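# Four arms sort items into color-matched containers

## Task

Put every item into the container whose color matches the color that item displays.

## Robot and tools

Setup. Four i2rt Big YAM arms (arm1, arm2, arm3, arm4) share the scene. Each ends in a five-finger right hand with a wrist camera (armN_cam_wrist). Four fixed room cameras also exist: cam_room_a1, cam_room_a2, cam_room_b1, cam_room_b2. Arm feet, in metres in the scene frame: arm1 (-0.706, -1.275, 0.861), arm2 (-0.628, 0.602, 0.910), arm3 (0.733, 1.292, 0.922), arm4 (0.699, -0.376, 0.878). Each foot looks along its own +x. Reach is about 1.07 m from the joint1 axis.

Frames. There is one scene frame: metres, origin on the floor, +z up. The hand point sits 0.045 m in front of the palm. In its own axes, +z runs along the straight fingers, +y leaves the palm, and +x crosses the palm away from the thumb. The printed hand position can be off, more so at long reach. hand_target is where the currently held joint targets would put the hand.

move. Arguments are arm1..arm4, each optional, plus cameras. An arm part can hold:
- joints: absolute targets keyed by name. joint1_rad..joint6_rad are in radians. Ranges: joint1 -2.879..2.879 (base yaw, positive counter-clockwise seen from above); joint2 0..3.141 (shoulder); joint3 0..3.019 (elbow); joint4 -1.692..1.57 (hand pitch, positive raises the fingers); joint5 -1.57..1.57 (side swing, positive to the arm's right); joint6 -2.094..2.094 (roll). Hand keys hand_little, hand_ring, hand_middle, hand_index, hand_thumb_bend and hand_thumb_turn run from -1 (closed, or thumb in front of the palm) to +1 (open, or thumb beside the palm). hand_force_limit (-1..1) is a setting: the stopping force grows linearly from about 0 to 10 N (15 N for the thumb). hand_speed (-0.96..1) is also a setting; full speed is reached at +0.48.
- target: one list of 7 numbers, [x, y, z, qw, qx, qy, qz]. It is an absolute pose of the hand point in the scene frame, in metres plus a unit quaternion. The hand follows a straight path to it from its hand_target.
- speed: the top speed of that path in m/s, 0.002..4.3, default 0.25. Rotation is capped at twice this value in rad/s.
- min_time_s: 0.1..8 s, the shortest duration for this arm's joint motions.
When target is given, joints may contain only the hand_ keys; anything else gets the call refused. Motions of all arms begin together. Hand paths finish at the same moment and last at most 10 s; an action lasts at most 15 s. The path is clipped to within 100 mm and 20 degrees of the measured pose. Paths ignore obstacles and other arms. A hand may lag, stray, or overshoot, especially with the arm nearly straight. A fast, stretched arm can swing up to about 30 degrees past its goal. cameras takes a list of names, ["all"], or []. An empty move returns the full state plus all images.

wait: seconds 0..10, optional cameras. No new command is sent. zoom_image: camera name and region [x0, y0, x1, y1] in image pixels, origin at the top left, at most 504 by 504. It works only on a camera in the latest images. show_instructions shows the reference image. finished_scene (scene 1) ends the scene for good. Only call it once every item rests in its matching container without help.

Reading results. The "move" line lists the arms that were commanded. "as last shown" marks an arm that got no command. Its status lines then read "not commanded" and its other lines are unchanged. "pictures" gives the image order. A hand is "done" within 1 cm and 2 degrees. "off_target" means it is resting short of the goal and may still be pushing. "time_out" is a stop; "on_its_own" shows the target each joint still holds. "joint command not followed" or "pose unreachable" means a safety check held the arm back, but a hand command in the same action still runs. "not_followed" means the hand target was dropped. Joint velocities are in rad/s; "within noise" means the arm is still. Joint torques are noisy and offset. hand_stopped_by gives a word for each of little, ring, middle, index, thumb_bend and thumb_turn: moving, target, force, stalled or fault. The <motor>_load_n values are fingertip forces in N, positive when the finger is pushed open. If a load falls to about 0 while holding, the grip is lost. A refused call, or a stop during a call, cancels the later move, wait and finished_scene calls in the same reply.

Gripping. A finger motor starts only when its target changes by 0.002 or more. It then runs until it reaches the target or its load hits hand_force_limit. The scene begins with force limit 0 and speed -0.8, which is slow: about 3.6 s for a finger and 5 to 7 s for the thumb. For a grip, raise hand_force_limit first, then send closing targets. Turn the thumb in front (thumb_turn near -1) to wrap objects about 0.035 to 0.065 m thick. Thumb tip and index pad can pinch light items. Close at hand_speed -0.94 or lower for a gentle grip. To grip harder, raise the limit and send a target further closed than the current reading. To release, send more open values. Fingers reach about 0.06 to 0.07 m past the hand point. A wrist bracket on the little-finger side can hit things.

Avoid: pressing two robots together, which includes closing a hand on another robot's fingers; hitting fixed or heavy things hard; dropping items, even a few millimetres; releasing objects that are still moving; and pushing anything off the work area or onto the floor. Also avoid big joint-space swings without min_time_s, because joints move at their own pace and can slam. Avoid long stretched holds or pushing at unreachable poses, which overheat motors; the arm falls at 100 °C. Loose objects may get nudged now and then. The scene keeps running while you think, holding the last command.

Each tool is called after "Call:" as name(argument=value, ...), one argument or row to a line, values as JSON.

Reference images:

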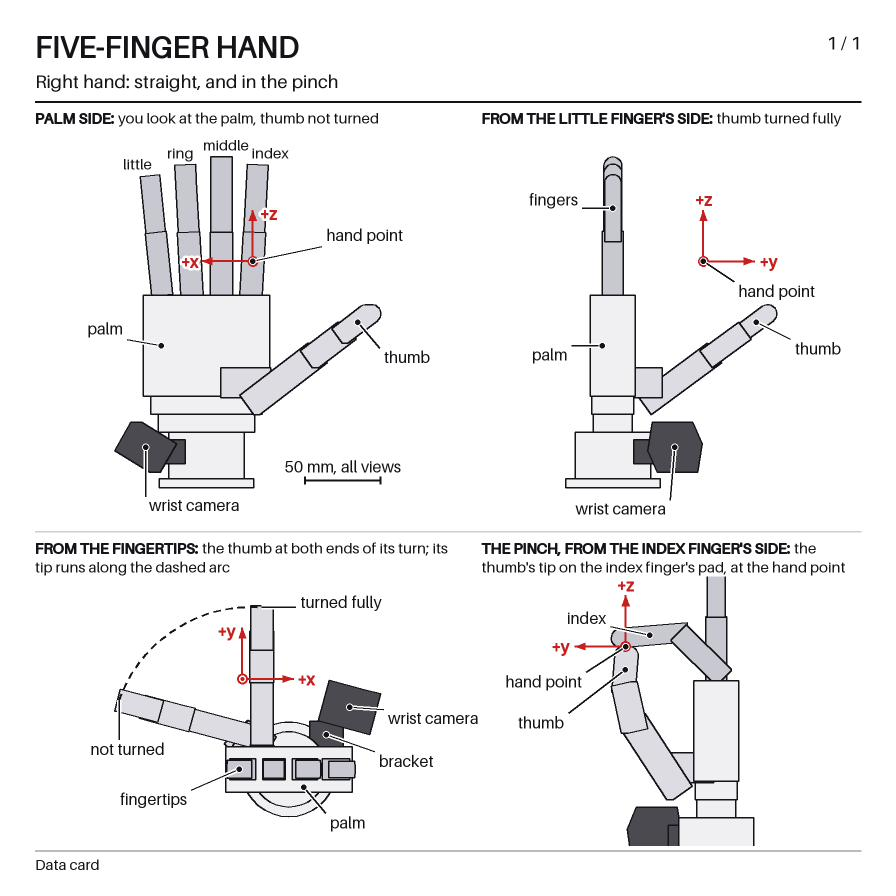

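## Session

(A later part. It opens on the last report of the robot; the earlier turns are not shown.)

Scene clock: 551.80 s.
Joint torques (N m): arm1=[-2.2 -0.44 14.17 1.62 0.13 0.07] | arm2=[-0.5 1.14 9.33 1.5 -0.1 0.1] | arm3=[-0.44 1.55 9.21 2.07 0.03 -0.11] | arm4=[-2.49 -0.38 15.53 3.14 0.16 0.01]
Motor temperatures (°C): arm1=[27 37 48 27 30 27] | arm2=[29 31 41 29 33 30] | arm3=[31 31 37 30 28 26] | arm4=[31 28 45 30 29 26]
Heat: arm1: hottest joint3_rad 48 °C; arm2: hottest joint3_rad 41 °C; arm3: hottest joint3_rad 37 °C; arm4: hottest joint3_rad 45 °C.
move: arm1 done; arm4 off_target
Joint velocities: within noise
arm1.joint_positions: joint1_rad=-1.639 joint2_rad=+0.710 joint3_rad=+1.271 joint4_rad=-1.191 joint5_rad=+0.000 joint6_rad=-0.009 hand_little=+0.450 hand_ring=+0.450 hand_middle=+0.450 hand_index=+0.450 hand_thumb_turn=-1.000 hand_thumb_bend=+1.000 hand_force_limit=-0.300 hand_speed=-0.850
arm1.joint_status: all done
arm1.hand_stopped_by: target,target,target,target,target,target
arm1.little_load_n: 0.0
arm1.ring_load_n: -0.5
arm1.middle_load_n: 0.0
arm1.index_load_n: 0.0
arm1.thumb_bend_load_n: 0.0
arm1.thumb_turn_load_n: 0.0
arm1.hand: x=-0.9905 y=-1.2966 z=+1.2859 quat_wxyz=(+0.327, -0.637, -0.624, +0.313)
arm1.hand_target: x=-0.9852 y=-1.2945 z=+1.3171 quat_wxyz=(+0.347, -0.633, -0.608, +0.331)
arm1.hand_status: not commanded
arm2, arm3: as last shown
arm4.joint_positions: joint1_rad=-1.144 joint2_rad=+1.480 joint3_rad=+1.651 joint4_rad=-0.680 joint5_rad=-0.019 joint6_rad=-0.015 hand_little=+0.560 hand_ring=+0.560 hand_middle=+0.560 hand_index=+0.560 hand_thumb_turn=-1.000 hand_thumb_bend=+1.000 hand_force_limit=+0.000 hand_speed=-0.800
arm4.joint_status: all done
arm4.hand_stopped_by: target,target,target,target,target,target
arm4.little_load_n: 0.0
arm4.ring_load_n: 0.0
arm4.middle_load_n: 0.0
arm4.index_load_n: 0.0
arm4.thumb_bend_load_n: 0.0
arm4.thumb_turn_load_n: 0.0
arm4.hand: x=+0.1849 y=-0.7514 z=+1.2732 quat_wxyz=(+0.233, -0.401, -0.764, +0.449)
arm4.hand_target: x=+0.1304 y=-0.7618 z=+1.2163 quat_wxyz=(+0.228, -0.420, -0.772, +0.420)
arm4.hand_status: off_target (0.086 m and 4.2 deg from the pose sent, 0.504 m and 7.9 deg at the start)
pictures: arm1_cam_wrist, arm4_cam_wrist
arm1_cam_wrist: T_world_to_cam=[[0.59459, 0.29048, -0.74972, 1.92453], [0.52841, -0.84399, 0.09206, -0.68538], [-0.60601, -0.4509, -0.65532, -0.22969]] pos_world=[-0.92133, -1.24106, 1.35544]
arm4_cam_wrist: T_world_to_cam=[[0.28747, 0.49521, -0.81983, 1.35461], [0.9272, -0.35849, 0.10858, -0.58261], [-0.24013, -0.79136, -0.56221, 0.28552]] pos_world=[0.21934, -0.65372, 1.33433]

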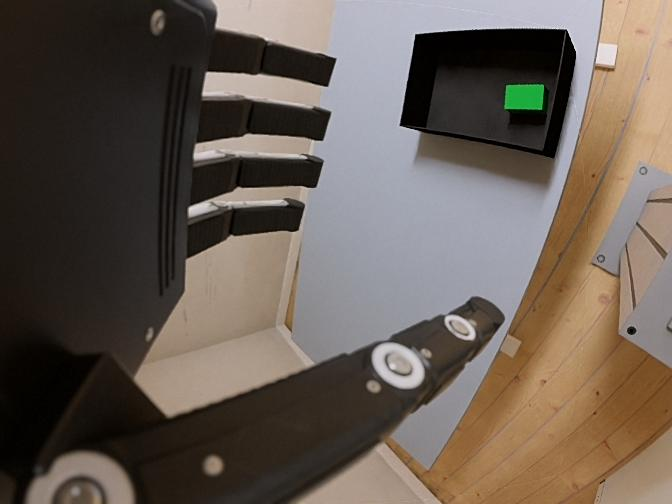

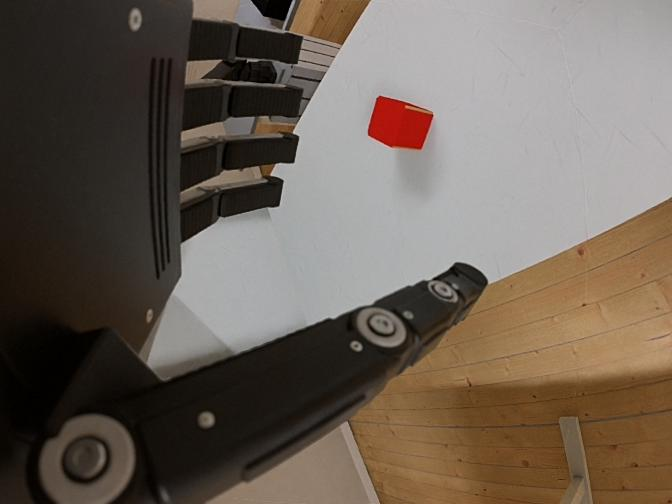

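Call:
move(
  cameras=["cam_room_a1", "cam_room_b1", "cam_room_a2"],
)

Call:
zoom_image(
  camera="cam_room_a1",
  region=[180, 100, 500, 340],
)

Scene clock: 557.27 s.
Joint torques (N m): arm1=[-2.14 -0.44 14.19 1.46 0.14 0.11] | arm2=[-0.67 1.32 9.33 1.52 -0.11 0.09] | arm3=[-0.32 1.67 9.17 2.11 0.04 -0.1] | arm4=[-1.73 -0.32 15.41 3.28 0.16 -0.05]
Motor temperatures (°C): arm1=[27 36 50 26 30 27] | arm2=[29 31 41 29 33 30] | arm3=[31 31 37 30 28 26] | arm4=[31 28 46 30 29 26]
Heat: arm1: hottest joint3_rad 50 °C; arm2: hottest joint3_rad 41 °C; arm3: hottest joint3_rad 37 °C; arm4: hottest joint3_rad 46 °C.
Joint velocities: within noise
arm1.joint_positions: joint1_rad=-1.639 joint2_rad=+0.710 joint3_rad=+1.271 joint4_rad=-1.191 joint5_rad=+0.000 joint6_rad=-0.009 hand_little=+0.450 hand_ring=+0.450 hand_middle=+0.450 hand_index=+0.450 hand_thumb_turn=-1.000 hand_thumb_bend=+1.000 hand_force_limit=-0.300 hand_speed=-0.850
arm1.joint_status: all done
arm1.hand_stopped_by: target,target,target,target,target,target
arm1.little_load_n: 0.0
arm1.ring_load_n: 0.0
arm1.middle_load_n: 0.0
arm1.index_load_n: 0.0
arm1.thumb_bend_load_n: 0.0
arm1.thumb_turn_load_n: 0.0
arm1.hand: x=-0.9905 y=-1.2966 z=+1.2859 quat_wxyz=(+0.327, -0.637, -0.624, +0.313) (m; scene frame)
arm1.hand_target: x=-0.9852 y=-1.2945 z=+1.3171 quat_wxyz=(+0.347, -0.633, -0.608, +0.331) (m; scene frame)
arm1.hand_status: not commanded
arm2.joint_positions: joint1_rad=+1.893 joint2_rad=+0.632 joint3_rad=+1.319 joint4_rad=-1.428 joint5_rad=+0.001 joint6_rad=-0.009 hand_little=+1.000 hand_ring=+1.000 hand_middle=+1.000 hand_index=+1.000 hand_thumb_turn=+1.000 hand_thumb_bend=+1.000 hand_force_limit=+0.000 hand_speed=-0.800
arm2.joint_status: not commanded
arm2.hand_stopped_by: target,target,target,target,target,target
arm2.little_load_n: 0.0
arm2.ring_load_n: 0.0
arm2.middle_load_n: 0.0
arm2.index_load_n: 0.0
arm2.thumb_bend_load_n: 0.0
arm2.thumb_turn_load_n: 0.0
arm2.hand: x=-0.8311 y=+0.5391 z=+1.3354 quat_wxyz=(-0.262, +0.590, +0.700, -0.304) (m; scene frame)
arm2.hand_target: x=-0.8317 y=+0.5369 z=+1.3457 quat_wxyz=(-0.267, +0.588, +0.695, -0.316) (m; scene frame)
arm2.hand_status: not commanded
arm3.joint_positions: joint1_rad=-1.395 joint2_rad=+0.628 joint3_rad=+1.329 joint4_rad=-1.440 joint5_rad=-0.002 joint6_rad=-1.523 hand_little=+1.000 hand_ring=+1.000 hand_middle=+1.000 hand_index=+1.000 hand_thumb_turn=+1.000 hand_thumb_bend=+1.000 hand_force_limit=+0.000 hand_speed=-0.800
arm3.joint_status: not commanded
arm3.hand_stopped_by: target,target,target,target,target,target
arm3.little_load_n: 0.0
arm3.ring_load_n: 0.0
arm3.middle_load_n: 0.0
arm3.index_load_n: 0.0
arm3.thumb_bend_load_n: 0.0
arm3.thumb_turn_load_n: 0.0
arm3.hand: x=+0.9615 y=+1.3323 z=+1.3695 quat_wxyz=(-0.083, +0.901, +0.164, +0.392) (m; scene frame)
arm3.hand_target: x=+0.9618 y=+1.3308 z=+1.3787 quat_wxyz=(-0.083, +0.897, +0.161, +0.402) (m; scene frame)
arm3.hand_status: not commanded
arm4.joint_positions: joint1_rad=-1.144 joint2_rad=+1.480 joint3_rad=+1.651 joint4_rad=-0.680 joint5_rad=-0.019 joint6_rad=-0.015 hand_little=+0.560 hand_ring=+0.560 hand_middle=+0.560 hand_index=+0.560 hand_thumb_turn=-1.000 hand_thumb_bend=+1.000 hand_force_limit=+0.000 hand_speed=-0.800
arm4.joint_status: all done
arm4.hand_stopped_by: target,target,target,target,target,target
arm4.little_load_n: 0.0
arm4.ring_load_n: 0.0
arm4.middle_load_n: 0.0
arm4.index_load_n: 0.5
arm4.thumb_bend_load_n: 0.0
arm4.thumb_turn_load_n: 0.0
arm4.hand: x=+0.1849 y=-0.7514 z=+1.2732 quat_wxyz=(+0.233, -0.401, -0.764, +0.449) (m; scene frame)
arm4.hand_target: x=+0.1304 y=-0.7618 z=+1.2163 quat_wxyz=(+0.228, -0.420, -0.772, +0.420) (m; scene frame)
arm4.hand_status: off_target (0.086 m and 4.2 deg from the pose sent, 0.504 m and 7.9 deg at the start)
pictures: cam_room_a1, cam_room_a2, cam_room_b1

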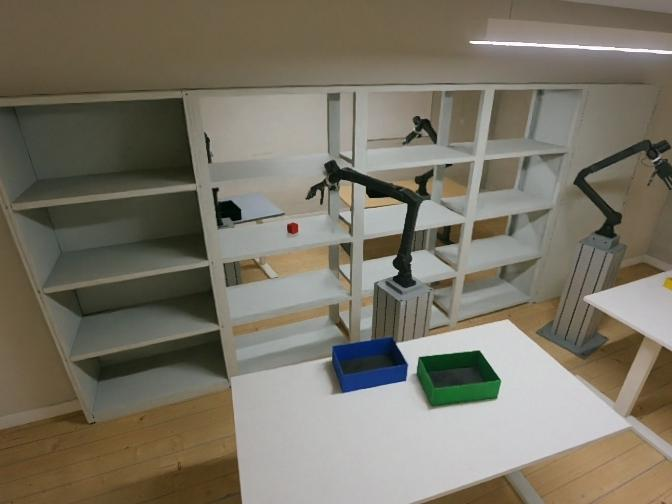

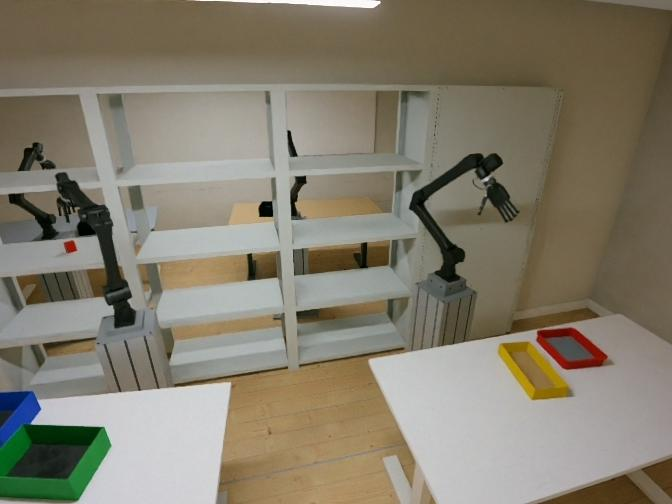

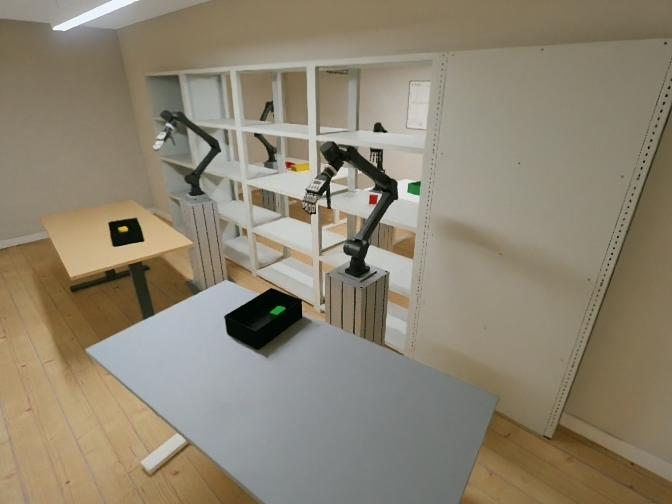

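Scaled by 1.575 from the camera's image (finer frame: 960x720).

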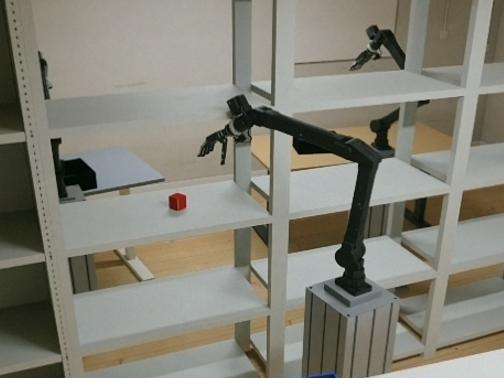

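Call:
move(
  arm4={"target": [0.32, -0.68, 1.22, 0.2277, -0.4193, -0.7723, 0.4193], "speed": 0.15},
)

Call:
move(
  arm4={"target": [0.26, -0.70, 1.13, 0.2277, -0.4193, -0.7723, 0.4193], "speed": 0.15},
  cameras=["arm4_cam_wrist", "cam_room_a1"],
)

Call:
zoom_image(
  camera="arm4_cam_wrist",
  region=[180, 0, 672, 460],
)

Scene clock: 568.17 s.
Joint torques (N m): arm1=[-2.32 -0.85 14.15 1.48 0.13 0.13] | arm2=[-0.73 1.32 9.24 1.52 -0.08 0.08] | arm3=[-0.44 1.49 9.18 2.09 0.04 -0.11] | arm4=[1.32 -6.24 9.62 1.69 0.17 0.09]
Motor temperatures (°C): arm1=[27 36 52 26 30 27] | arm2=[29 31 41 29 33 30] | arm3=[31 31 37 30 28 26] | arm4=[31 28 48 30 29 26]
Heat: arm1: hottest joint3_rad 52 °C; arm2: hottest joint3_rad 41 °C; arm3: hottest joint3_rad 37 °C; arm4: hottest joint3_rad 48 °C.
move: arm4 done
Joint velocities: within noise
arm1, arm2, arm3: as last shown
arm4.joint_positions: joint1_rad=-1.103 joint2_rad=+1.099 joint3_rad=+1.210 joint4_rad=-0.672 joint5_rad=+0.054 joint6_rad=+0.017 hand_little=+0.560 hand_ring=+0.560 hand_middle=+0.560 hand_index=+0.560 hand_thumb_turn=-1.000 hand_thumb_bend=+1.000 hand_force_limit=+0.000 hand_speed=-0.800
arm4.joint_status: not commanded
arm4.hand_stopped_by: target,target,target,target,target,target
arm4.little_load_n: 0.0
arm4.ring_load_n: 0.0
arm4.middle_load_n: -0.5
arm4.index_load_n: 0.0
arm4.thumb_bend_load_n: 0.0
arm4.thumb_turn_load_n: 0.0
arm4.hand: x=+0.3150 y=-0.6752 z=+1.2249 quat_wxyz=(+0.235, -0.419, -0.769, +0.423)
arm4.hand_target: x=+0.3200 y=-0.6799 z=+1.2200 quat_wxyz=(+0.228, -0.419, -0.772, +0.419)
arm4.hand_status: done (0.008 m and 1.0 deg from the pose sent, 0.162 m and 4.2 deg at the start)
pictures: none

Scene clock: 569.57 s.
Joint torques (N m): arm1=[-2.02 -0.79 14.16 1.42 0.11 0.12] | arm2=[-0.56 1.26 9.28 1.52 -0.12 0.09] | arm3=[-0.44 1.55 9.21 2.11 0.03 -0.1] | arm4=[-0.26 -7.71 9.51 2.62 -0.03 -0.05]
Motor temperatures (°C): arm1=[27 35 53 26 30 27] | arm2=[29 31 41 29 33 30] | arm3=[31 31 37 30 28 26] | arm4=[31 28 48 30 29 26]
Heat: arm1: hottest joint3_rad 53 °C; arm2: hottest joint3_rad 41 °C; arm3: hottest joint3_rad 37 °C; arm4: hottest joint3_rad 48 °C.
move: arm4 done
Joint velocities: within noise
arm1, arm2, arm3: as last shown
arm4.joint_positions: joint1_rad=-1.125 joint2_rad=+1.268 joint3_rad=+1.105 joint4_rad=-0.425 joint5_rad=+0.017 joint6_rad=+0.011 hand_little=+0.560 hand_ring=+0.560 hand_middle=+0.560 hand_index=+0.560 hand_thumb_turn=-1.000 hand_thumb_bend=+1.000 hand_force_limit=+0.000 hand_speed=-0.800
arm4.joint_status: not commanded
arm4.hand_stopped_by: target,target,target,target,target,target
arm4.little_load_n: 0.0
arm4.ring_load_n: 0.0
arm4.middle_load_n: 0.0
arm4.index_load_n: 0.0
arm4.thumb_bend_load_n: 0.0
arm4.thumb_turn_load_n: 0.0
arm4.hand: x=+0.2674 y=-0.7036 z=+1.1294 quat_wxyz=(+0.221, -0.420, -0.775, +0.417)
arm4.hand_target: x=+0.2601 y=-0.7000 z=+1.1299 quat_wxyz=(+0.228, -0.419, -0.772, +0.419)
arm4.hand_status: done (0.008 m and 0.9 deg from the pose sent, 0.112 m and 1.0 deg at the start)
arm4_cam_wrist: T_world_to_cam=[[0.3535, 0.52011, -0.77751, 1.14146], [0.90909, -0.38687, 0.15454, -0.69344], [-0.22042, -0.76146, -0.60959, 0.33156]] pos_world=[0.29997, -0.60949, 1.19677]

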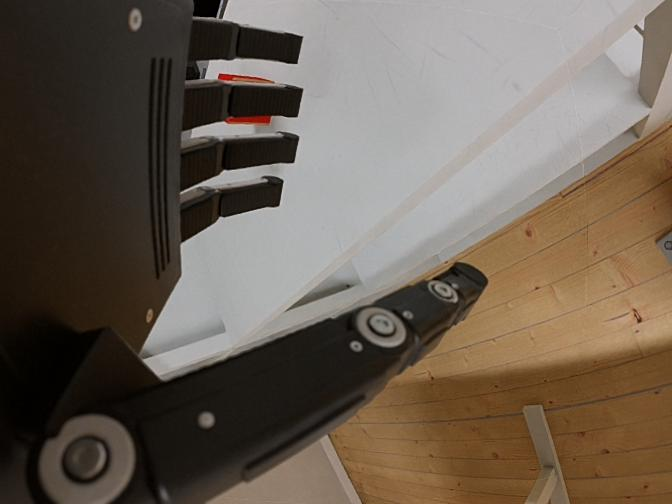

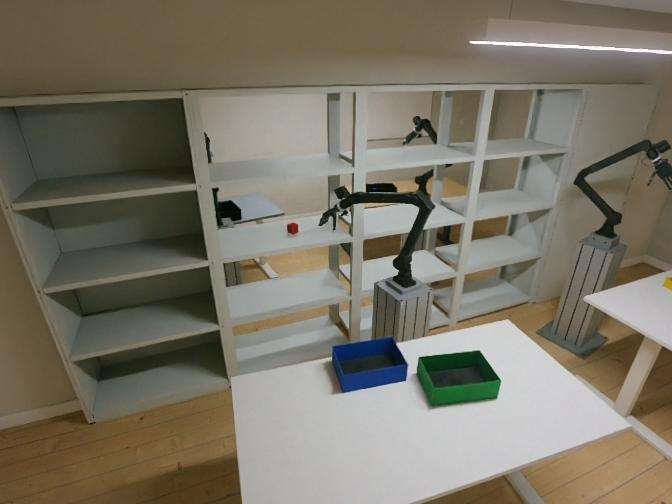

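Scaled by 1.024 from the camera's image (finer frame: 960x720).

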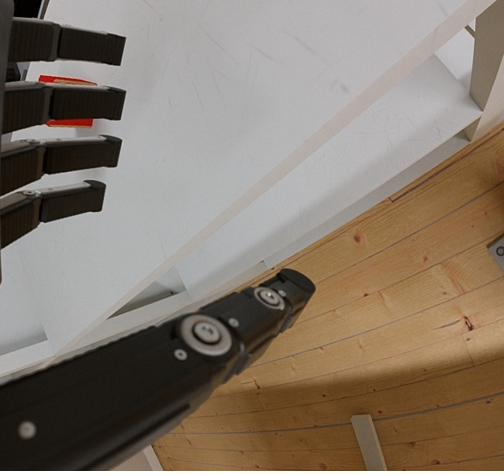

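Call:
move(
  arm4={"target": [0.01, -0.852, 1.14, 0.2277, -0.4193, -0.7723, 0.4193], "speed": 0.15},
  cameras=["arm4_cam_wrist", "cam_room_a1"],
)

Call:
zoom_image(
  camera="arm4_cam_wrist",
  region=[180, 0, 672, 460],
)

Scene clock: 582.80 s.
Joint torques (N m): arm1=[-2.08 -0.79 14.17 1.51 0.15 0.11] | arm2=[-0.62 1.49 9.35 1.51 -0.09 0.06] | arm3=[-0.38 1.49 9.21 2.09 0.04 -0.11] | arm4=[-0.79 -15.97 13.39 1.44 -0.03 -0.06]
Motor temperatures (°C): arm1=[27 35 55 26 29 27] | arm2=[29 31 41 29 33 30] | arm3=[31 31 37 30 28 26] | arm4=[30 29 46 30 29 26]
Heat: arm1: hottest joint3_rad 55 °C; arm2: hottest joint3_rad 41 °C; arm3: hottest joint3_rad 37 °C; arm4: hottest joint3_rad 46 °C.
move: arm4 off_target
Joint velocities: within noise
arm1, arm2, arm3: as last shown
arm1.thumb_bend_load_n: -0.5
arm2.ring_load_n: -0.5
arm4.joint_positions: joint1_rad=-1.141 joint2_rad=+2.051 joint3_rad=+2.106 joint4_rad=-0.639 joint5_rad=+0.002 joint6_rad=+0.001 hand_little=+0.560 hand_ring=+0.560 hand_middle=+0.560 hand_index=+0.560 hand_thumb_turn=-1.000 hand_thumb_bend=+1.000 hand_force_limit=+0.000 hand_speed=-0.800
arm4.joint_status: not commanded
arm4.hand_stopped_by: target,target,target,target,target,target
arm4.little_load_n: 0.0
arm4.ring_load_n: 0.0
arm4.middle_load_n: 0.0
arm4.index_load_n: 0.0
arm4.thumb_bend_load_n: 0.0
arm4.thumb_turn_load_n: 0.0
arm4.hand: x=+0.0233 y=-0.8580 z=+1.1358 quat_wxyz=(+0.222, -0.419, -0.775, +0.419)
arm4.hand_target: x=+0.0104 y=-0.8515 z=+1.1400 quat_wxyz=(+0.228, -0.419, -0.772, +0.420)
arm4.hand_status: off_target (0.015 m and 0.7 deg from the pose sent, 0.297 m and 0.8 deg at the start)
arm4_cam_wrist: T_world_to_cam=[[0.35033, 0.51902, -0.77967, 1.31468], [0.9102, -0.385, 0.15269, -0.52864], [-0.22093, -0.76315, -0.60728, 0.1601]] pos_world=[0.05597, -0.76369, 1.20296]

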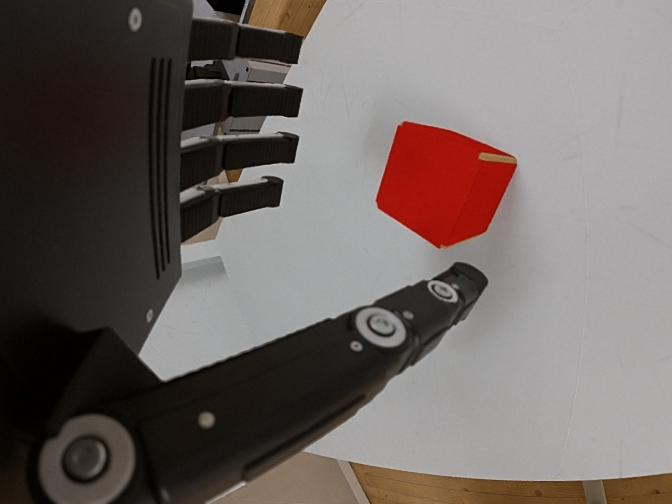

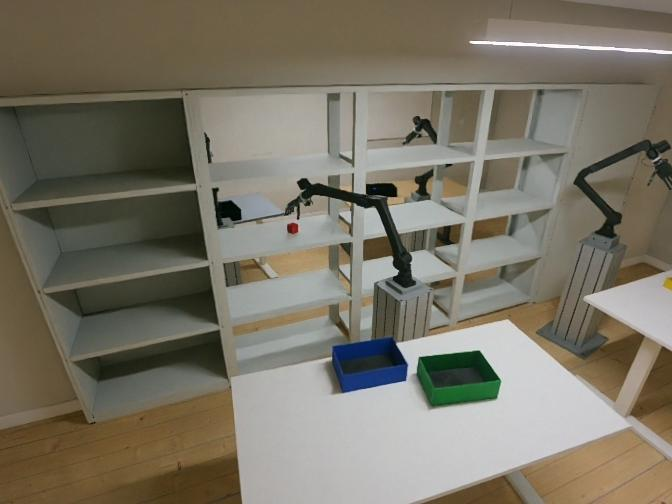

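Scaled by 1.024 from the camera's image (finer frame: 960x720).

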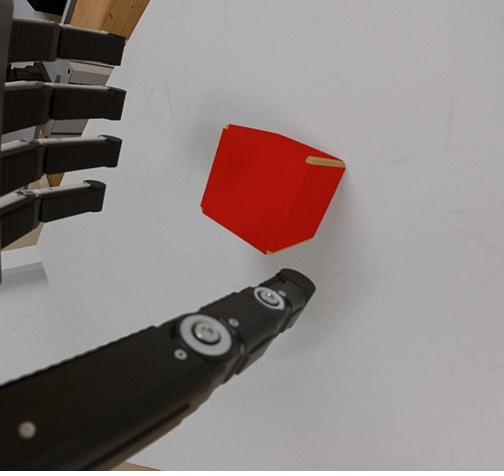

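Call:
move(
  arm4={"target": [0.001, -0.842, 1.09, 0.2277, -0.4193, -0.7723, 0.4193], "speed": 0.08, "joints": {"hand_thumb_bend": 0.8}},
)

Call:
move(
  arm4={"target": [0.001, -0.842, 1.058, 0.2277, -0.4193, -0.7723, 0.4193], "speed": 0.05},
  cameras=["arm4_cam_wrist", "cam_room_a1"],
)

Call:
zoom_image(
  camera="arm4_cam_wrist",
  region=[180, 0, 672, 460],
)

Call:
zoom_image(
  camera="cam_room_a1",
  region=[240, 170, 340, 250],
)

Scene clock: 593.67 s.
Joint torques (N m): arm1=[-2.14 -0.85 14.19 1.55 0.09 0.14] | arm2=[-0.38 1.26 9.33 1.61 -0.1 0.1] | arm3=[-0.32 1.61 9.18 2.11 0.04 -0.1] | arm4=[-0.15 -16.73 9.83 2.52 -0.04 -0.12]
Motor temperatures (°C): arm1=[27 34 56 26 29 27] | arm2=[29 31 41 29 33 30] | arm3=[31 31 37 30 28 26] | arm4=[30 31 49 30 29 26]
Heat: arm1: hottest joint3_rad 56 °C; arm2: hottest joint3_rad 41 °C; arm3: hottest joint3_rad 37 °C; arm4: hottest joint3_rad 49 °C.
move: arm4 off_target
Joint velocities: within noise
arm1, arm2, arm3: as last shown
arm1.thumb_bend_load_n: 0.0
arm2.ring_load_n: 0.0
arm3.thumb_bend_load_n: -0.5
arm4.joint_positions: joint1_rad=-1.163 joint2_rad=+2.054 joint3_rad=+2.027 joint4_rad=-0.540 joint5_rad=-0.014 joint6_rad=-0.010 hand_little=+0.560 hand_ring=+0.560 hand_middle=+0.560 hand_index=+0.560 hand_thumb_turn=-1.000 hand_thumb_bend=+0.800 hand_force_limit=+0.000 hand_speed=-0.800
arm4.joint_status: all done
arm4.hand_stopped_by: target,target,target,target,target,target
arm4.little_load_n: 0.0
arm4.ring_load_n: -0.5
arm4.middle_load_n: 0.0
arm4.index_load_n: 0.0
arm4.thumb_bend_load_n: 0.0
arm4.thumb_turn_load_n: 0.0
arm4.hand: x=+0.0112 y=-0.8476 z=+1.1068 quat_wxyz=(+0.226, -0.418, -0.771, +0.425)
arm4.hand_target: x=+0.0016 y=-0.8418 z=+1.0901 quat_wxyz=(+0.228, -0.419, -0.772, +0.419)
arm4.hand_status: off_target (0.020 m and 0.7 deg from the pose sent, 0.053 m and 0.8 deg at the start)
pictures: none

Scene clock: 594.83 s.
Joint torques (N m): arm1=[-2.32 -0.91 14.22 1.62 0.1 0.1] | arm2=[-0.32 1.26 9.31 1.51 -0.08 0.11] | arm3=[-0.38 1.49 9.2 2.07 0.04 -0.11] | arm4=[0.03 -16.56 9.7 2.54 -0.06 -0.09]
Motor temperatures (°C): arm1=[27 34 56 26 29 27] | arm2=[29 31 41 29 33 30] | arm3=[31 31 37 30 28 26] | arm4=[30 31 49 30 29 26]
Heat: arm1: hottest joint3_rad 56 °C; arm2: hottest joint3_rad 41 °C; arm3: hottest joint3_rad 37 °C; arm4: hottest joint3_rad 49 °C.
move: arm4 off_target
Joint velocities: within noise
arm1, arm2, arm3: as last shown
arm1.index_load_n: -0.5
arm3.middle_load_n: -0.5
arm3.thumb_bend_load_n: 0.0
arm3.thumb_turn_load_n: 0.5
arm4.joint_positions: joint1_rad=-1.163 joint2_rad=+2.061 joint3_rad=+1.958 joint4_rad=-0.463 joint5_rad=-0.015 joint6_rad=-0.010 hand_little=+0.560 hand_ring=+0.560 hand_middle=+0.560 hand_index=+0.560 hand_thumb_turn=-1.000 hand_thumb_bend=+0.800 hand_force_limit=+0.000 hand_speed=-0.800
arm4.joint_status: not commanded
arm4.hand_stopped_by: target,target,target,target,target,target
arm4.little_load_n: 0.0
arm4.ring_load_n: 0.0
arm4.middle_load_n: -0.5
arm4.index_load_n: 0.0
arm4.thumb_bend_load_n: 0.0
arm4.thumb_turn_load_n: 0.0
arm4.hand: x=+0.0108 y=-0.8482 z=+1.0761 quat_wxyz=(+0.226, -0.418, -0.771, +0.425)
arm4.hand_target: x=+0.0017 y=-0.8418 z=+1.0581 quat_wxyz=(+0.228, -0.419, -0.772, +0.419)
arm4.hand_status: off_target (0.022 m and 0.8 deg from the pose sent, 0.050 m and 0.7 deg at the start)
arm4_cam_wrist: T_world_to_cam=[[0.33979, 0.51072, -0.78975, 1.27131], [0.9116, -0.38542, 0.14297, -0.49422], [-0.23137, -0.76851, -0.59654, 0.11254]] pos_world=[0.04459, -0.75328, 1.14181]

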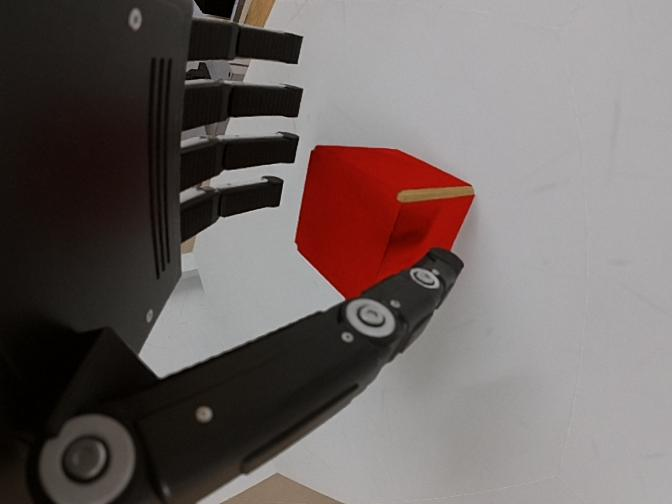

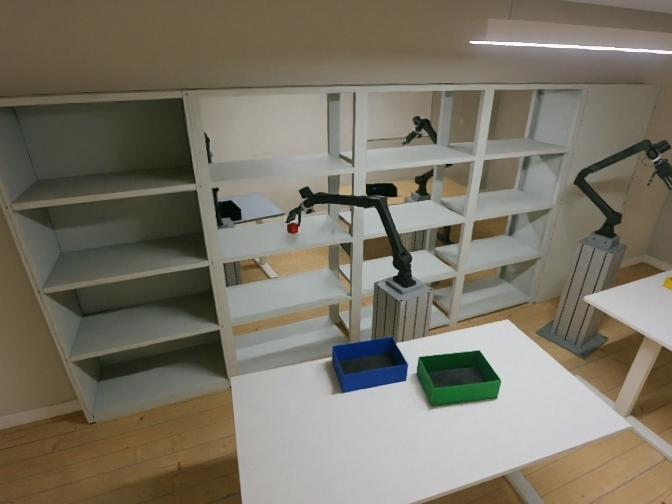

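Scaled by 1.024 from the camera's image (finer frame: 960x720).

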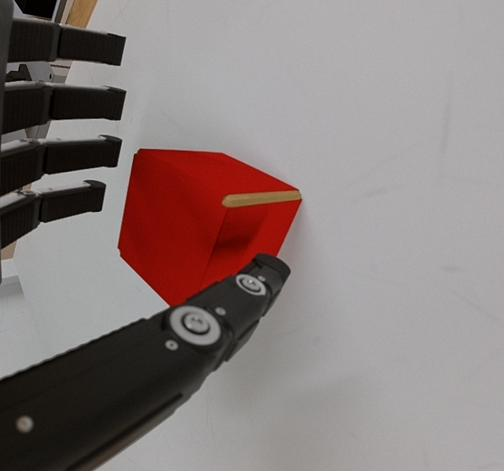

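Scaled by 5.040 from the camera's image (finer frame: 960x720).

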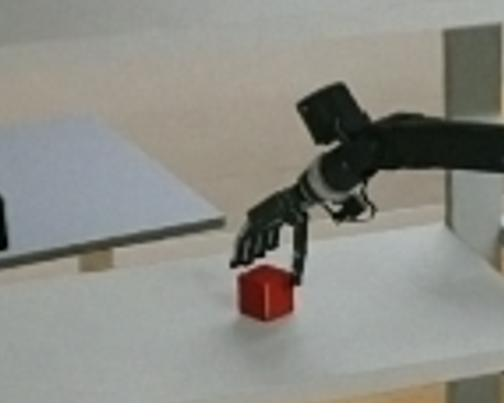

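Call:
move(
  arm4={"target": [0.002, -0.842, 1.035, 0.2277, -0.4193, -0.7723, 0.4193], "speed": 0.05},
  cameras=["arm4_cam_wrist"],
)

Call:
zoom_image(
  camera="arm4_cam_wrist",
  region=[180, 0, 672, 460],
)

Scene clock: 599.57 s.
Joint torques (N m): arm1=[-2.49 -0.85 14.11 1.47 0.1 0.12] | arm2=[-0.67 1.55 9.36 1.5 -0.09 0.11] | arm3=[-0.5 1.55 9.18 2.09 0.05 -0.11] | arm4=[-0.21 -15.91 9.44 2.48 -0.05 -0.11]
Motor temperatures (°C): arm1=[27 34 56 26 29 27] | arm2=[29 31 41 29 33 30] | arm3=[31 31 37 30 28 26] | arm4=[30 32 48 30 29 26]
Heat: arm1: hottest joint3_rad 56 °C; arm2: hottest joint3_rad 41 °C; arm3: hottest joint3_rad 37 °C; arm4: hottest joint3_rad 48 °C.
move: arm4 off_target
Joint velocities: within noise
arm1, arm2, arm3: as last shown
arm1.index_load_n: 0.0
arm1.thumb_bend_load_n: -0.5
arm2.little_load_n: -0.5
arm2.index_load_n: 0.5
arm3.middle_load_n: 0.0
arm3.index_load_n: -0.5
arm3.thumb_turn_load_n: 0.0
arm4.joint_positions: joint1_rad=-1.163 joint2_rad=+2.070 joint3_rad=+1.911 joint4_rad=-0.407 joint5_rad=-0.015 joint6_rad=-0.010 hand_little=+0.560 hand_ring=+0.560 hand_middle=+0.560 hand_index=+0.560 hand_thumb_turn=-1.000 hand_thumb_bend=+0.800 hand_force_limit=+0.000 hand_speed=-0.800
arm4.joint_status: not commanded
arm4.hand_stopped_by: target,target,target,target,target,target
arm4.little_load_n: 0.0
arm4.ring_load_n: 0.0
arm4.middle_load_n: -0.5
arm4.index_load_n: 0.0
arm4.thumb_bend_load_n: 0.0
arm4.thumb_turn_load_n: 0.0
arm4.hand: x=+0.0110 y=-0.8483 z=+1.0530 quat_wxyz=(+0.226, -0.418, -0.771, +0.425)
arm4.hand_target: x=+0.0027 y=-0.8418 z=+1.0350 quat_wxyz=(+0.228, -0.419, -0.772, +0.419)
arm4.hand_status: off_target (0.021 m and 0.8 deg from the pose sent, 0.042 m and 0.7 deg at the start)
arm4_cam_wrist: T_world_to_cam=[[0.33958, 0.51056, -0.78995, 1.25308], [0.91165, -0.38533, 0.14285, -0.49093], [-0.23146, -0.76867, -0.59631, 0.0983]] pos_world=[0.04479, -0.75338, 1.11861]

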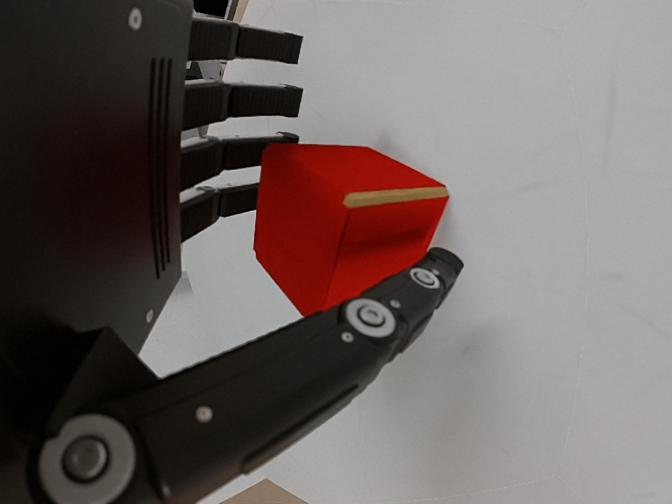

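Scaled by 1.024 from the camera's image (finer frame: 960x720).

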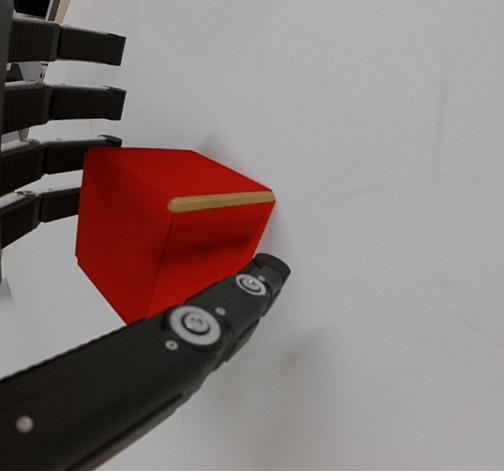

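Call:
move(
  arm4={"joints": {"hand_thumb_bend": 0.5, "hand_speed": -0.88, "hand_force_limit": -0.4}},
)

Call:
move(
  arm4={"joints": {"hand_index": -0.2, "hand_middle": -0.2, "hand_ring": 0.2, "hand_little": 0.2, "hand_speed": -0.9, "hand_force_limit": -0.3}},
  cameras=["arm4_cam_wrist"],
)

Scene clock: 605.40 s.
Joint torques (N m): arm1=[-2.2 -0.21 14.17 1.46 0.12 0.1] | arm2=[-0.73 1.55 9.29 1.43 -0.09 0.11] | arm3=[-0.38 1.49 9.17 2.13 0.03 -0.1] | arm4=[-0.15 -16.44 9.22 2.63 -0.02 -0.05]
Motor temperatures (°C): arm1=[27 34 57 26 29 27] | arm2=[29 31 41 29 33 30] | arm3=[31 31 37 30 28 26] | arm4=[30 32 47 30 29 26]
Heat: arm1: hottest joint3_rad 57 °C; arm2: hottest joint3_rad 41 °C; arm3: hottest joint3_rad 37 °C; arm4: hottest joint3_rad 47 °C.
move: arm4 done
Joint velocities: within noise
arm1, arm2, arm3: as last shown
arm1.thumb_bend_load_n: 0.0
arm2.little_load_n: 0.0
arm2.index_load_n: 0.0
arm2.thumb_turn_load_n: -0.5
arm3.index_load_n: 0.0
arm4.joint_positions: joint1_rad=-1.163 joint2_rad=+2.070 joint3_rad=+1.911 joint4_rad=-0.407 joint5_rad=-0.015 joint6_rad=-0.010 hand_little=+0.560 hand_ring=+0.560 hand_middle=+0.560 hand_index=+0.560 hand_thumb_turn=-1.000 hand_thumb_bend=+0.500 hand_force_limit=-0.400 hand_speed=-0.880
arm4.joint_status: all done
arm4.hand_stopped_by: target,target,target,target,target,target
arm4.little_load_n: 0.0
arm4.ring_load_n: 0.0
arm4.middle_load_n: 0.0
arm4.index_load_n: 0.0
arm4.thumb_bend_load_n: 0.5
arm4.thumb_turn_load_n: 0.0
arm4.hand: x=+0.0110 y=-0.8483 z=+1.0530 quat_wxyz=(+0.226, -0.417, -0.771, +0.425)
arm4.hand_target: x=+0.0027 y=-0.8418 z=+1.0350 quat_wxyz=(+0.228, -0.419, -0.772, +0.419)
arm4.hand_status: not commanded
pictures: none

Scene clock: 608.30 s.
Joint torques (N m): arm1=[-2.2 -0.85 14.17 1.47 0.12 0.1] | arm2=[-0.38 1.38 9.29 1.47 -0.11 0.1] | arm3=[-0.44 1.61 9.18 2.11 0.04 -0.11] | arm4=[-0.56 -16.03 9.5 2.45 -0.06 -0.06]
Motor temperatures (°C): arm1=[27 34 57 26 29 27] | arm2=[29 31 41 29 33 30] | arm3=[31 31 37 30 28 26] | arm4=[30 33 47 30 29 26]
Heat: arm1: hottest joint3_rad 57 °C; arm2: hottest joint3_rad 41 °C; arm3: hottest joint3_rad 37 °C; arm4: hottest joint3_rad 47 °C.
move: arm4 off_target
Joint velocities: within noise
arm1.joint_positions: joint1_rad=-1.639 joint2_rad=+0.710 joint3_rad=+1.271 joint4_rad=-1.191 joint5_rad=+0.000 joint6_rad=-0.009 hand_little=+0.450 hand_ring=+0.450 hand_middle=+0.450 hand_index=+0.450 hand_thumb_turn=-1.000 hand_thumb_bend=+1.000 hand_force_limit=-0.300 hand_speed=-0.850
arm1.joint_status: not commanded
arm1.hand_stopped_by: target,target,target,target,target,target
arm1.little_load_n: 0.0
arm1.ring_load_n: 0.0
arm1.middle_load_n: 0.0
arm1.index_load_n: 0.0
arm1.thumb_bend_load_n: 0.0
arm1.thumb_turn_load_n: 0.0
arm1.hand: x=-0.9905 y=-1.2966 z=+1.2859 quat_wxyz=(+0.327, -0.637, -0.624, +0.313)
arm1.hand_target: x=-0.9852 y=-1.2945 z=+1.3171 quat_wxyz=(+0.347, -0.633, -0.608, +0.331)
arm1.hand_status: not commanded
arm2.joint_positions: joint1_rad=+1.893 joint2_rad=+0.632 joint3_rad=+1.319 joint4_rad=-1.428 joint5_rad=+0.001 joint6_rad=-0.009 hand_little=+1.000 hand_ring=+1.000 hand_middle=+1.000 hand_index=+1.000 hand_thumb_turn=+1.000 hand_thumb_bend=+1.000 hand_force_limit=+0.000 hand_speed=-0.800
arm2.joint_status: not commanded
arm2.hand_stopped_by: target,target,target,target,target,target
arm2.little_load_n: 0.0
arm2.ring_load_n: 0.0
arm2.middle_load_n: 0.0
arm2.index_load_n: 0.0
arm2.thumb_bend_load_n: 0.0
arm2.thumb_turn_load_n: -0.5
arm2.hand: x=-0.8311 y=+0.5391 z=+1.3354 quat_wxyz=(-0.262, +0.590, +0.700, -0.304)
arm2.hand_target: x=-0.8317 y=+0.5369 z=+1.3457 quat_wxyz=(-0.267, +0.588, +0.695, -0.316)
arm2.hand_status: not commanded
arm3.joint_positions: joint1_rad=-1.395 joint2_rad=+0.628 joint3_rad=+1.329 joint4_rad=-1.440 joint5_rad=-0.002 joint6_rad=-1.523 hand_little=+1.000 hand_ring=+1.000 hand_middle=+1.000 hand_index=+1.000 hand_thumb_turn=+1.000 hand_thumb_bend=+1.000 hand_force_limit=+0.000 hand_speed=-0.800
arm3.joint_status: not commanded
arm3.hand_stopped_by: target,target,target,target,target,target
arm3.little_load_n: 0.0
arm3.ring_load_n: 0.0
arm3.middle_load_n: 0.0
arm3.index_load_n: -0.5
arm3.thumb_bend_load_n: 0.0
arm3.thumb_turn_load_n: -0.5
arm3.hand: x=+0.9615 y=+1.3323 z=+1.3695 quat_wxyz=(-0.083, +0.901, +0.164, +0.392)
arm3.hand_target: x=+0.9618 y=+1.3308 z=+1.3787 quat_wxyz=(-0.083, +0.897, +0.161, +0.402)
arm3.hand_status: not commanded
arm4.joint_positions: joint1_rad=-1.163 joint2_rad=+2.070 joint3_rad=+1.911 joint4_rad=-0.405 joint5_rad=-0.015 joint6_rad=-0.010 hand_little=+0.200 hand_ring=+0.200 hand_middle=+0.282 hand_index=+0.273 hand_thumb_turn=-1.000 hand_thumb_bend=+0.502 hand_force_limit=-0.300 hand_speed=-0.900
arm4.joint_status: hand_middle off_target (ended at +0.282, target -0.200); hand_index off_target (ended at +0.273, target -0.200); the others done
arm4.hand_stopped_by: target,target,force,force,target,target
arm4.little_load_n: 0.0
arm4.ring_load_n: 0.0
arm4.middle_load_n: 3.0
arm4.index_load_n: 4.5
arm4.thumb_bend_load_n: 6.0
arm4.thumb_turn_load_n: 0.0
arm4.hand: x=+0.0106 y=-0.8484 z=+1.0533 quat_wxyz=(+0.226, -0.417, -0.770, +0.426)
arm4.hand_target: x=+0.0026 y=-0.8418 z=+1.0351 quat_wxyz=(+0.228, -0.419, -0.772, +0.419)
arm4.hand_status: not commanded
arm4_cam_wrist: T_world_to_cam=[[0.33777, 0.51031, -0.79088, 1.25437], [0.91209, -0.38492, 0.14117, -0.48866], [-0.23238, -0.76904, -0.59546, 0.09717]] pos_world=[0.04459, -0.75348, 1.1189]

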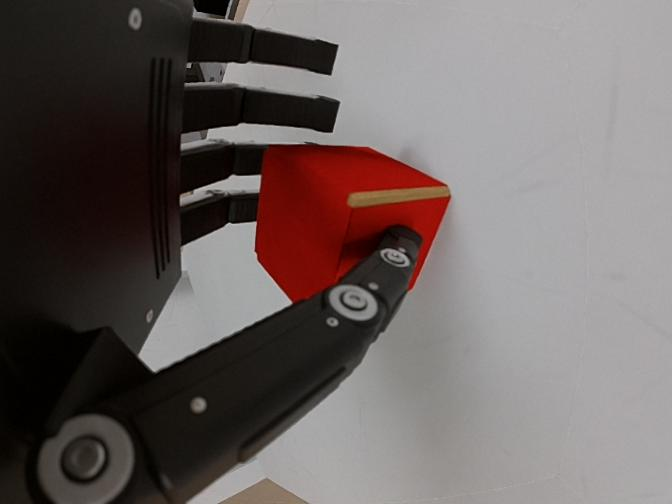

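Call:
move(
  arm4={"joints": {"hand_thumb_bend": 0.4, "hand_speed": -0.92, "hand_force_limit": 0.3}},
  arm1={"target": [-1.12, -1.14, 1.10, 0.2706, -0.6533, -0.6533, 0.2706], "speed": 0.2, "joints": {"hand_index": 0.56, "hand_middle": 0.56, "hand_ring": 0.56, "hand_little": 0.56, "hand_thumb_bend": 0.8}},
  cameras=["arm1_cam_wrist"],
)

Scene clock: 613.23 s.
Joint torques (N m): arm1=[-2.67 -8.23 9.96 2.24 -0.15 -0.04] | arm2=[-0.85 1.38 9.26 1.48 -0.07 0.09] | arm3=[-0.38 1.55 9.2 2.09 0.04 -0.1] | arm4=[-0.5 -17.03 9.66 2.25 -0.02 -0.04]
Motor temperatures (°C): arm1=[27 34 57 26 29 27] | arm2=[29 31 41 29 33 30] | arm3=[31 31 37 30 28 26] | arm4=[30 33 47 30 29 26]
Heat: arm1: hottest joint3_rad 57 °C; arm2: hottest joint3_rad 41 °C; arm3: hottest joint3_rad 37 °C; arm4: hottest joint3_rad 47 °C.
move: arm1 done; arm4 off_target
Joint velocities: within noise
arm1.joint_positions: joint1_rad=-2.074 joint2_rad=+1.159 joint3_rad=+1.075 joint4_rad=-0.783 joint5_rad=-0.332 joint6_rad=-0.342 hand_little=+0.560 hand_ring=+0.560 hand_middle=+0.560 hand_index=+0.560 hand_thumb_turn=-1.000 hand_thumb_bend=+0.800 hand_force_limit=-0.300 hand_speed=-0.850
arm1.joint_status: all done
arm1.hand_stopped_by: target,target,target,target,target,target
arm1.little_load_n: 0.0
arm1.ring_load_n: 0.0
arm1.middle_load_n: 0.0
arm1.index_load_n: -0.5
arm1.thumb_bend_load_n: 0.0
arm1.thumb_turn_load_n: 0.0
arm1.hand: x=-1.1193 y=-1.1471 z=+1.0964 quat_wxyz=(+0.258, -0.656, -0.656, +0.269)
arm1.hand_target: x=-1.1200 y=-1.1400 z=+1.1000 quat_wxyz=(+0.271, -0.653, -0.653, +0.270)
arm1.hand_status: done (0.008 m and 1.5 deg from the pose sent, 0.275 m and 9.0 deg at the start)
arm2, arm3: as last shown
arm2.thumb_turn_load_n: 0.0
arm3.index_load_n: 0.0
arm3.thumb_turn_load_n: 0.0
arm4.joint_positions: joint1_rad=-1.163 joint2_rad=+2.070 joint3_rad=+1.911 joint4_rad=-0.405 joint5_rad=-0.015 joint6_rad=-0.011 hand_little=+0.200 hand_ring=+0.200 hand_middle=+0.283 hand_index=+0.274 hand_thumb_turn=-1.000 hand_thumb_bend=+0.476 hand_force_limit=+0.300 hand_speed=-0.920
arm4.joint_status: hand_thumb_bend off_target (ended at +0.476, target +0.400); the others done
arm4.hand_stopped_by: target,target,force,force,force,target
arm4.little_load_n: 0.0
arm4.ring_load_n: 0.0
arm4.middle_load_n: 4.5
arm4.index_load_n: 6.5
arm4.thumb_bend_load_n: 9.5
arm4.thumb_turn_load_n: 0.0
arm4.hand: x=+0.0106 y=-0.8484 z=+1.0533 quat_wxyz=(+0.226, -0.417, -0.770, +0.426)
arm4.hand_target: x=+0.0026 y=-0.8418 z=+1.0351 quat_wxyz=(+0.228, -0.419, -0.772, +0.419)
arm4.hand_status: not commanded
arm1_cam_wrist: T_world_to_cam=[[0.7068, 0.29287, -0.64394, 1.82801], [0.52909, -0.82309, 0.20639, -0.57421], [-0.46958, -0.48658, -0.73671, -0.16341]] pos_world=[-1.06496, -1.0875, 1.17526]

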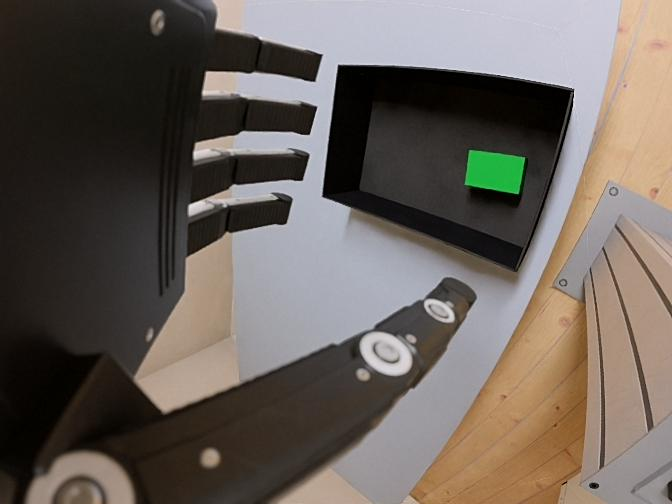

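Call:
move(
  arm1={"target": [-1.173, -1.144, 0.95, 0.4588, -0.8705, -0.1780, -0.0060], "speed": 0.2},
  arm4={"target": [0.002, -0.842, 1.11, 0.2277, -0.4193, -0.7723, 0.4193], "speed": 0.05},
  cameras=["arm1_cam_wrist", "arm4_cam_wrist", "cam_room_a1"],
)

Scene clock: 641.33 s.
Joint torques (N m): arm1=[-0.09 -10.75 12.64 0.24 0.78 0.1] | arm2=[-0.26 1.14 9.2 1.46 -0.11 0.08] | arm3=[-0.26 1.61 9.18 2.09 0.04 -0.11] | arm4=[-0.15 -18.43 13.6 1.37 0.04 -0.07]
Motor temperatures (°C): arm1=[27 34 53 26 30 27] | arm2=[29 31 41 29 33 30] | arm3=[31 30 37 30 28 26] | arm4=[30 36 46 30 29 26]
Heat: arm1: hottest joint3_rad 53 °C; arm2: hottest joint3_rad 41 °C; arm3: hottest joint3_rad 37 °C; arm4: hottest joint3_rad 46 °C.
move: arm1 off_target; arm4 off_target
Joint velocities: within noise
arm1.joint_positions: joint1_rad=-1.659 joint2_rad=+1.510 joint3_rad=+0.956 joint4_rad=-0.746 joint5_rad=+0.913 joint6_rad=+0.970 hand_little=+0.560 hand_ring=+0.560 hand_middle=+0.560 hand_index=+0.560 hand_thumb_turn=-1.000 hand_thumb_bend=+0.800 hand_force_limit=-0.300 hand_speed=-0.850
arm1.joint_status: not commanded
arm1.hand_stopped_by: target,target,target,target,target,target
arm1.little_load_n: 0.0
arm1.ring_load_n: 0.0
arm1.middle_load_n: 0.0
arm1.index_load_n: 0.0
arm1.thumb_bend_load_n: 0.0
arm1.thumb_turn_load_n: 0.5
arm1.hand: x=-1.1483 y=-1.1388 z=+0.9336 quat_wxyz=(+0.453, -0.872, -0.184, -0.026)
arm1.hand_target: x=-1.1718 y=-1.1444 z=+0.9504 quat_wxyz=(+0.459, -0.871, -0.178, -0.005)
arm1.hand_status: off_target (0.030 m and 2.5 deg from the pose sent, 0.156 m and 72.8 deg at the start)
arm2, arm3: as last shown
arm4.joint_positions: joint1_rad=-1.163 joint2_rad=+2.070 joint3_rad=+2.025 joint4_rad=-0.565 joint5_rad=-0.015 joint6_rad=-0.011 hand_little=+0.200 hand_ring=+0.200 hand_middle=+0.283 hand_index=+0.274 hand_thumb_turn=-1.000 hand_thumb_bend=+0.476 hand_force_limit=+0.300 hand_speed=-0.920
arm4.joint_status: not commanded
arm4.hand_stopped_by: target,target,force,force,force,target
arm4.little_load_n: 0.0
arm4.ring_load_n: 0.0
arm4.middle_load_n: 4.5
arm4.index_load_n: 6.5
arm4.thumb_bend_load_n: 9.5
arm4.thumb_turn_load_n: 0.5
arm4.hand: x=+0.0144 y=-0.8457 z=+1.0878 quat_wxyz=(+0.217, -0.422, -0.780, +0.408)
arm4.hand_target: x=+0.0029 y=-0.8416 z=+1.1098 quat_wxyz=(+0.228, -0.419, -0.772, +0.419)
arm4.hand_status: off_target (0.026 m and 2.0 deg from the pose sent, 0.058 m and 0.8 deg at the start)
arm1_cam_wrist: T_world_to_cam=[[0.61003, -0.43134, -0.66468, 0.82464], [-0.62612, -0.77652, -0.07072, -1.53328], [-0.48563, 0.45931, -0.74377, 0.77239]] pos_world=[-1.08797, -1.18968, 1.01418]
arm4_cam_wrist: T_world_to_cam=[[0.36742, 0.52976, -0.76443, 1.26623], [0.90639, -0.38821, 0.16661, -0.52623], [-0.20849, -0.75409, -0.6228, 0.16269]] pos_world=[0.04565, -0.7524, 1.15694]

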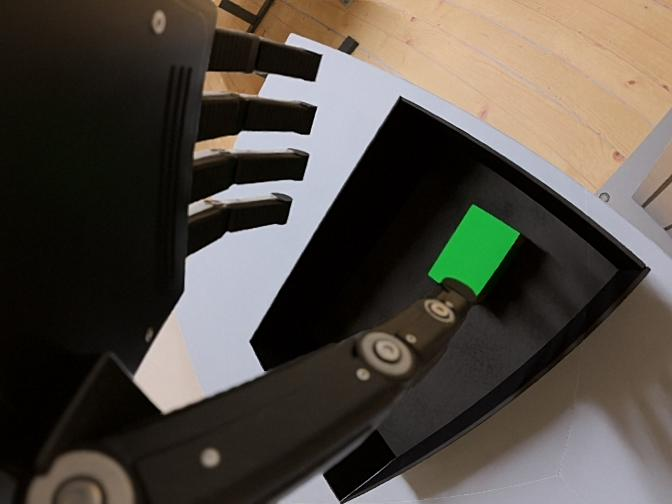

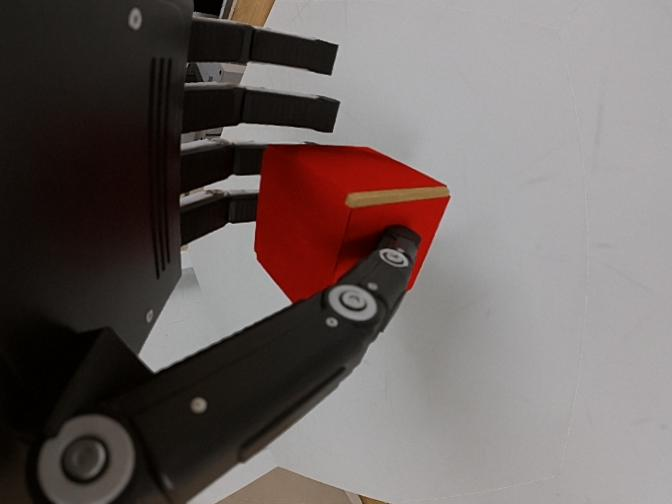

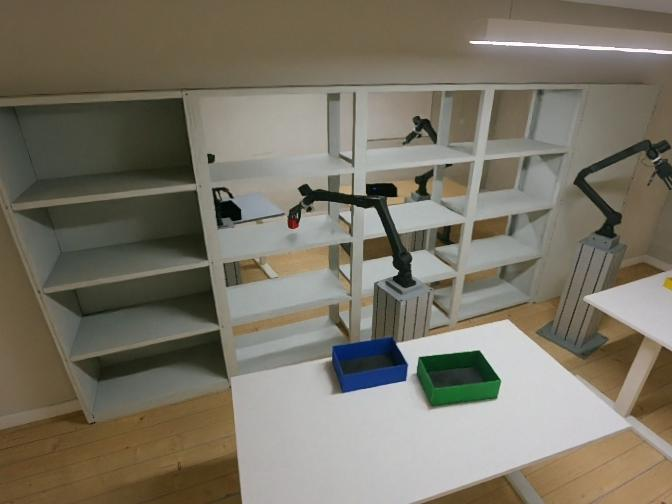

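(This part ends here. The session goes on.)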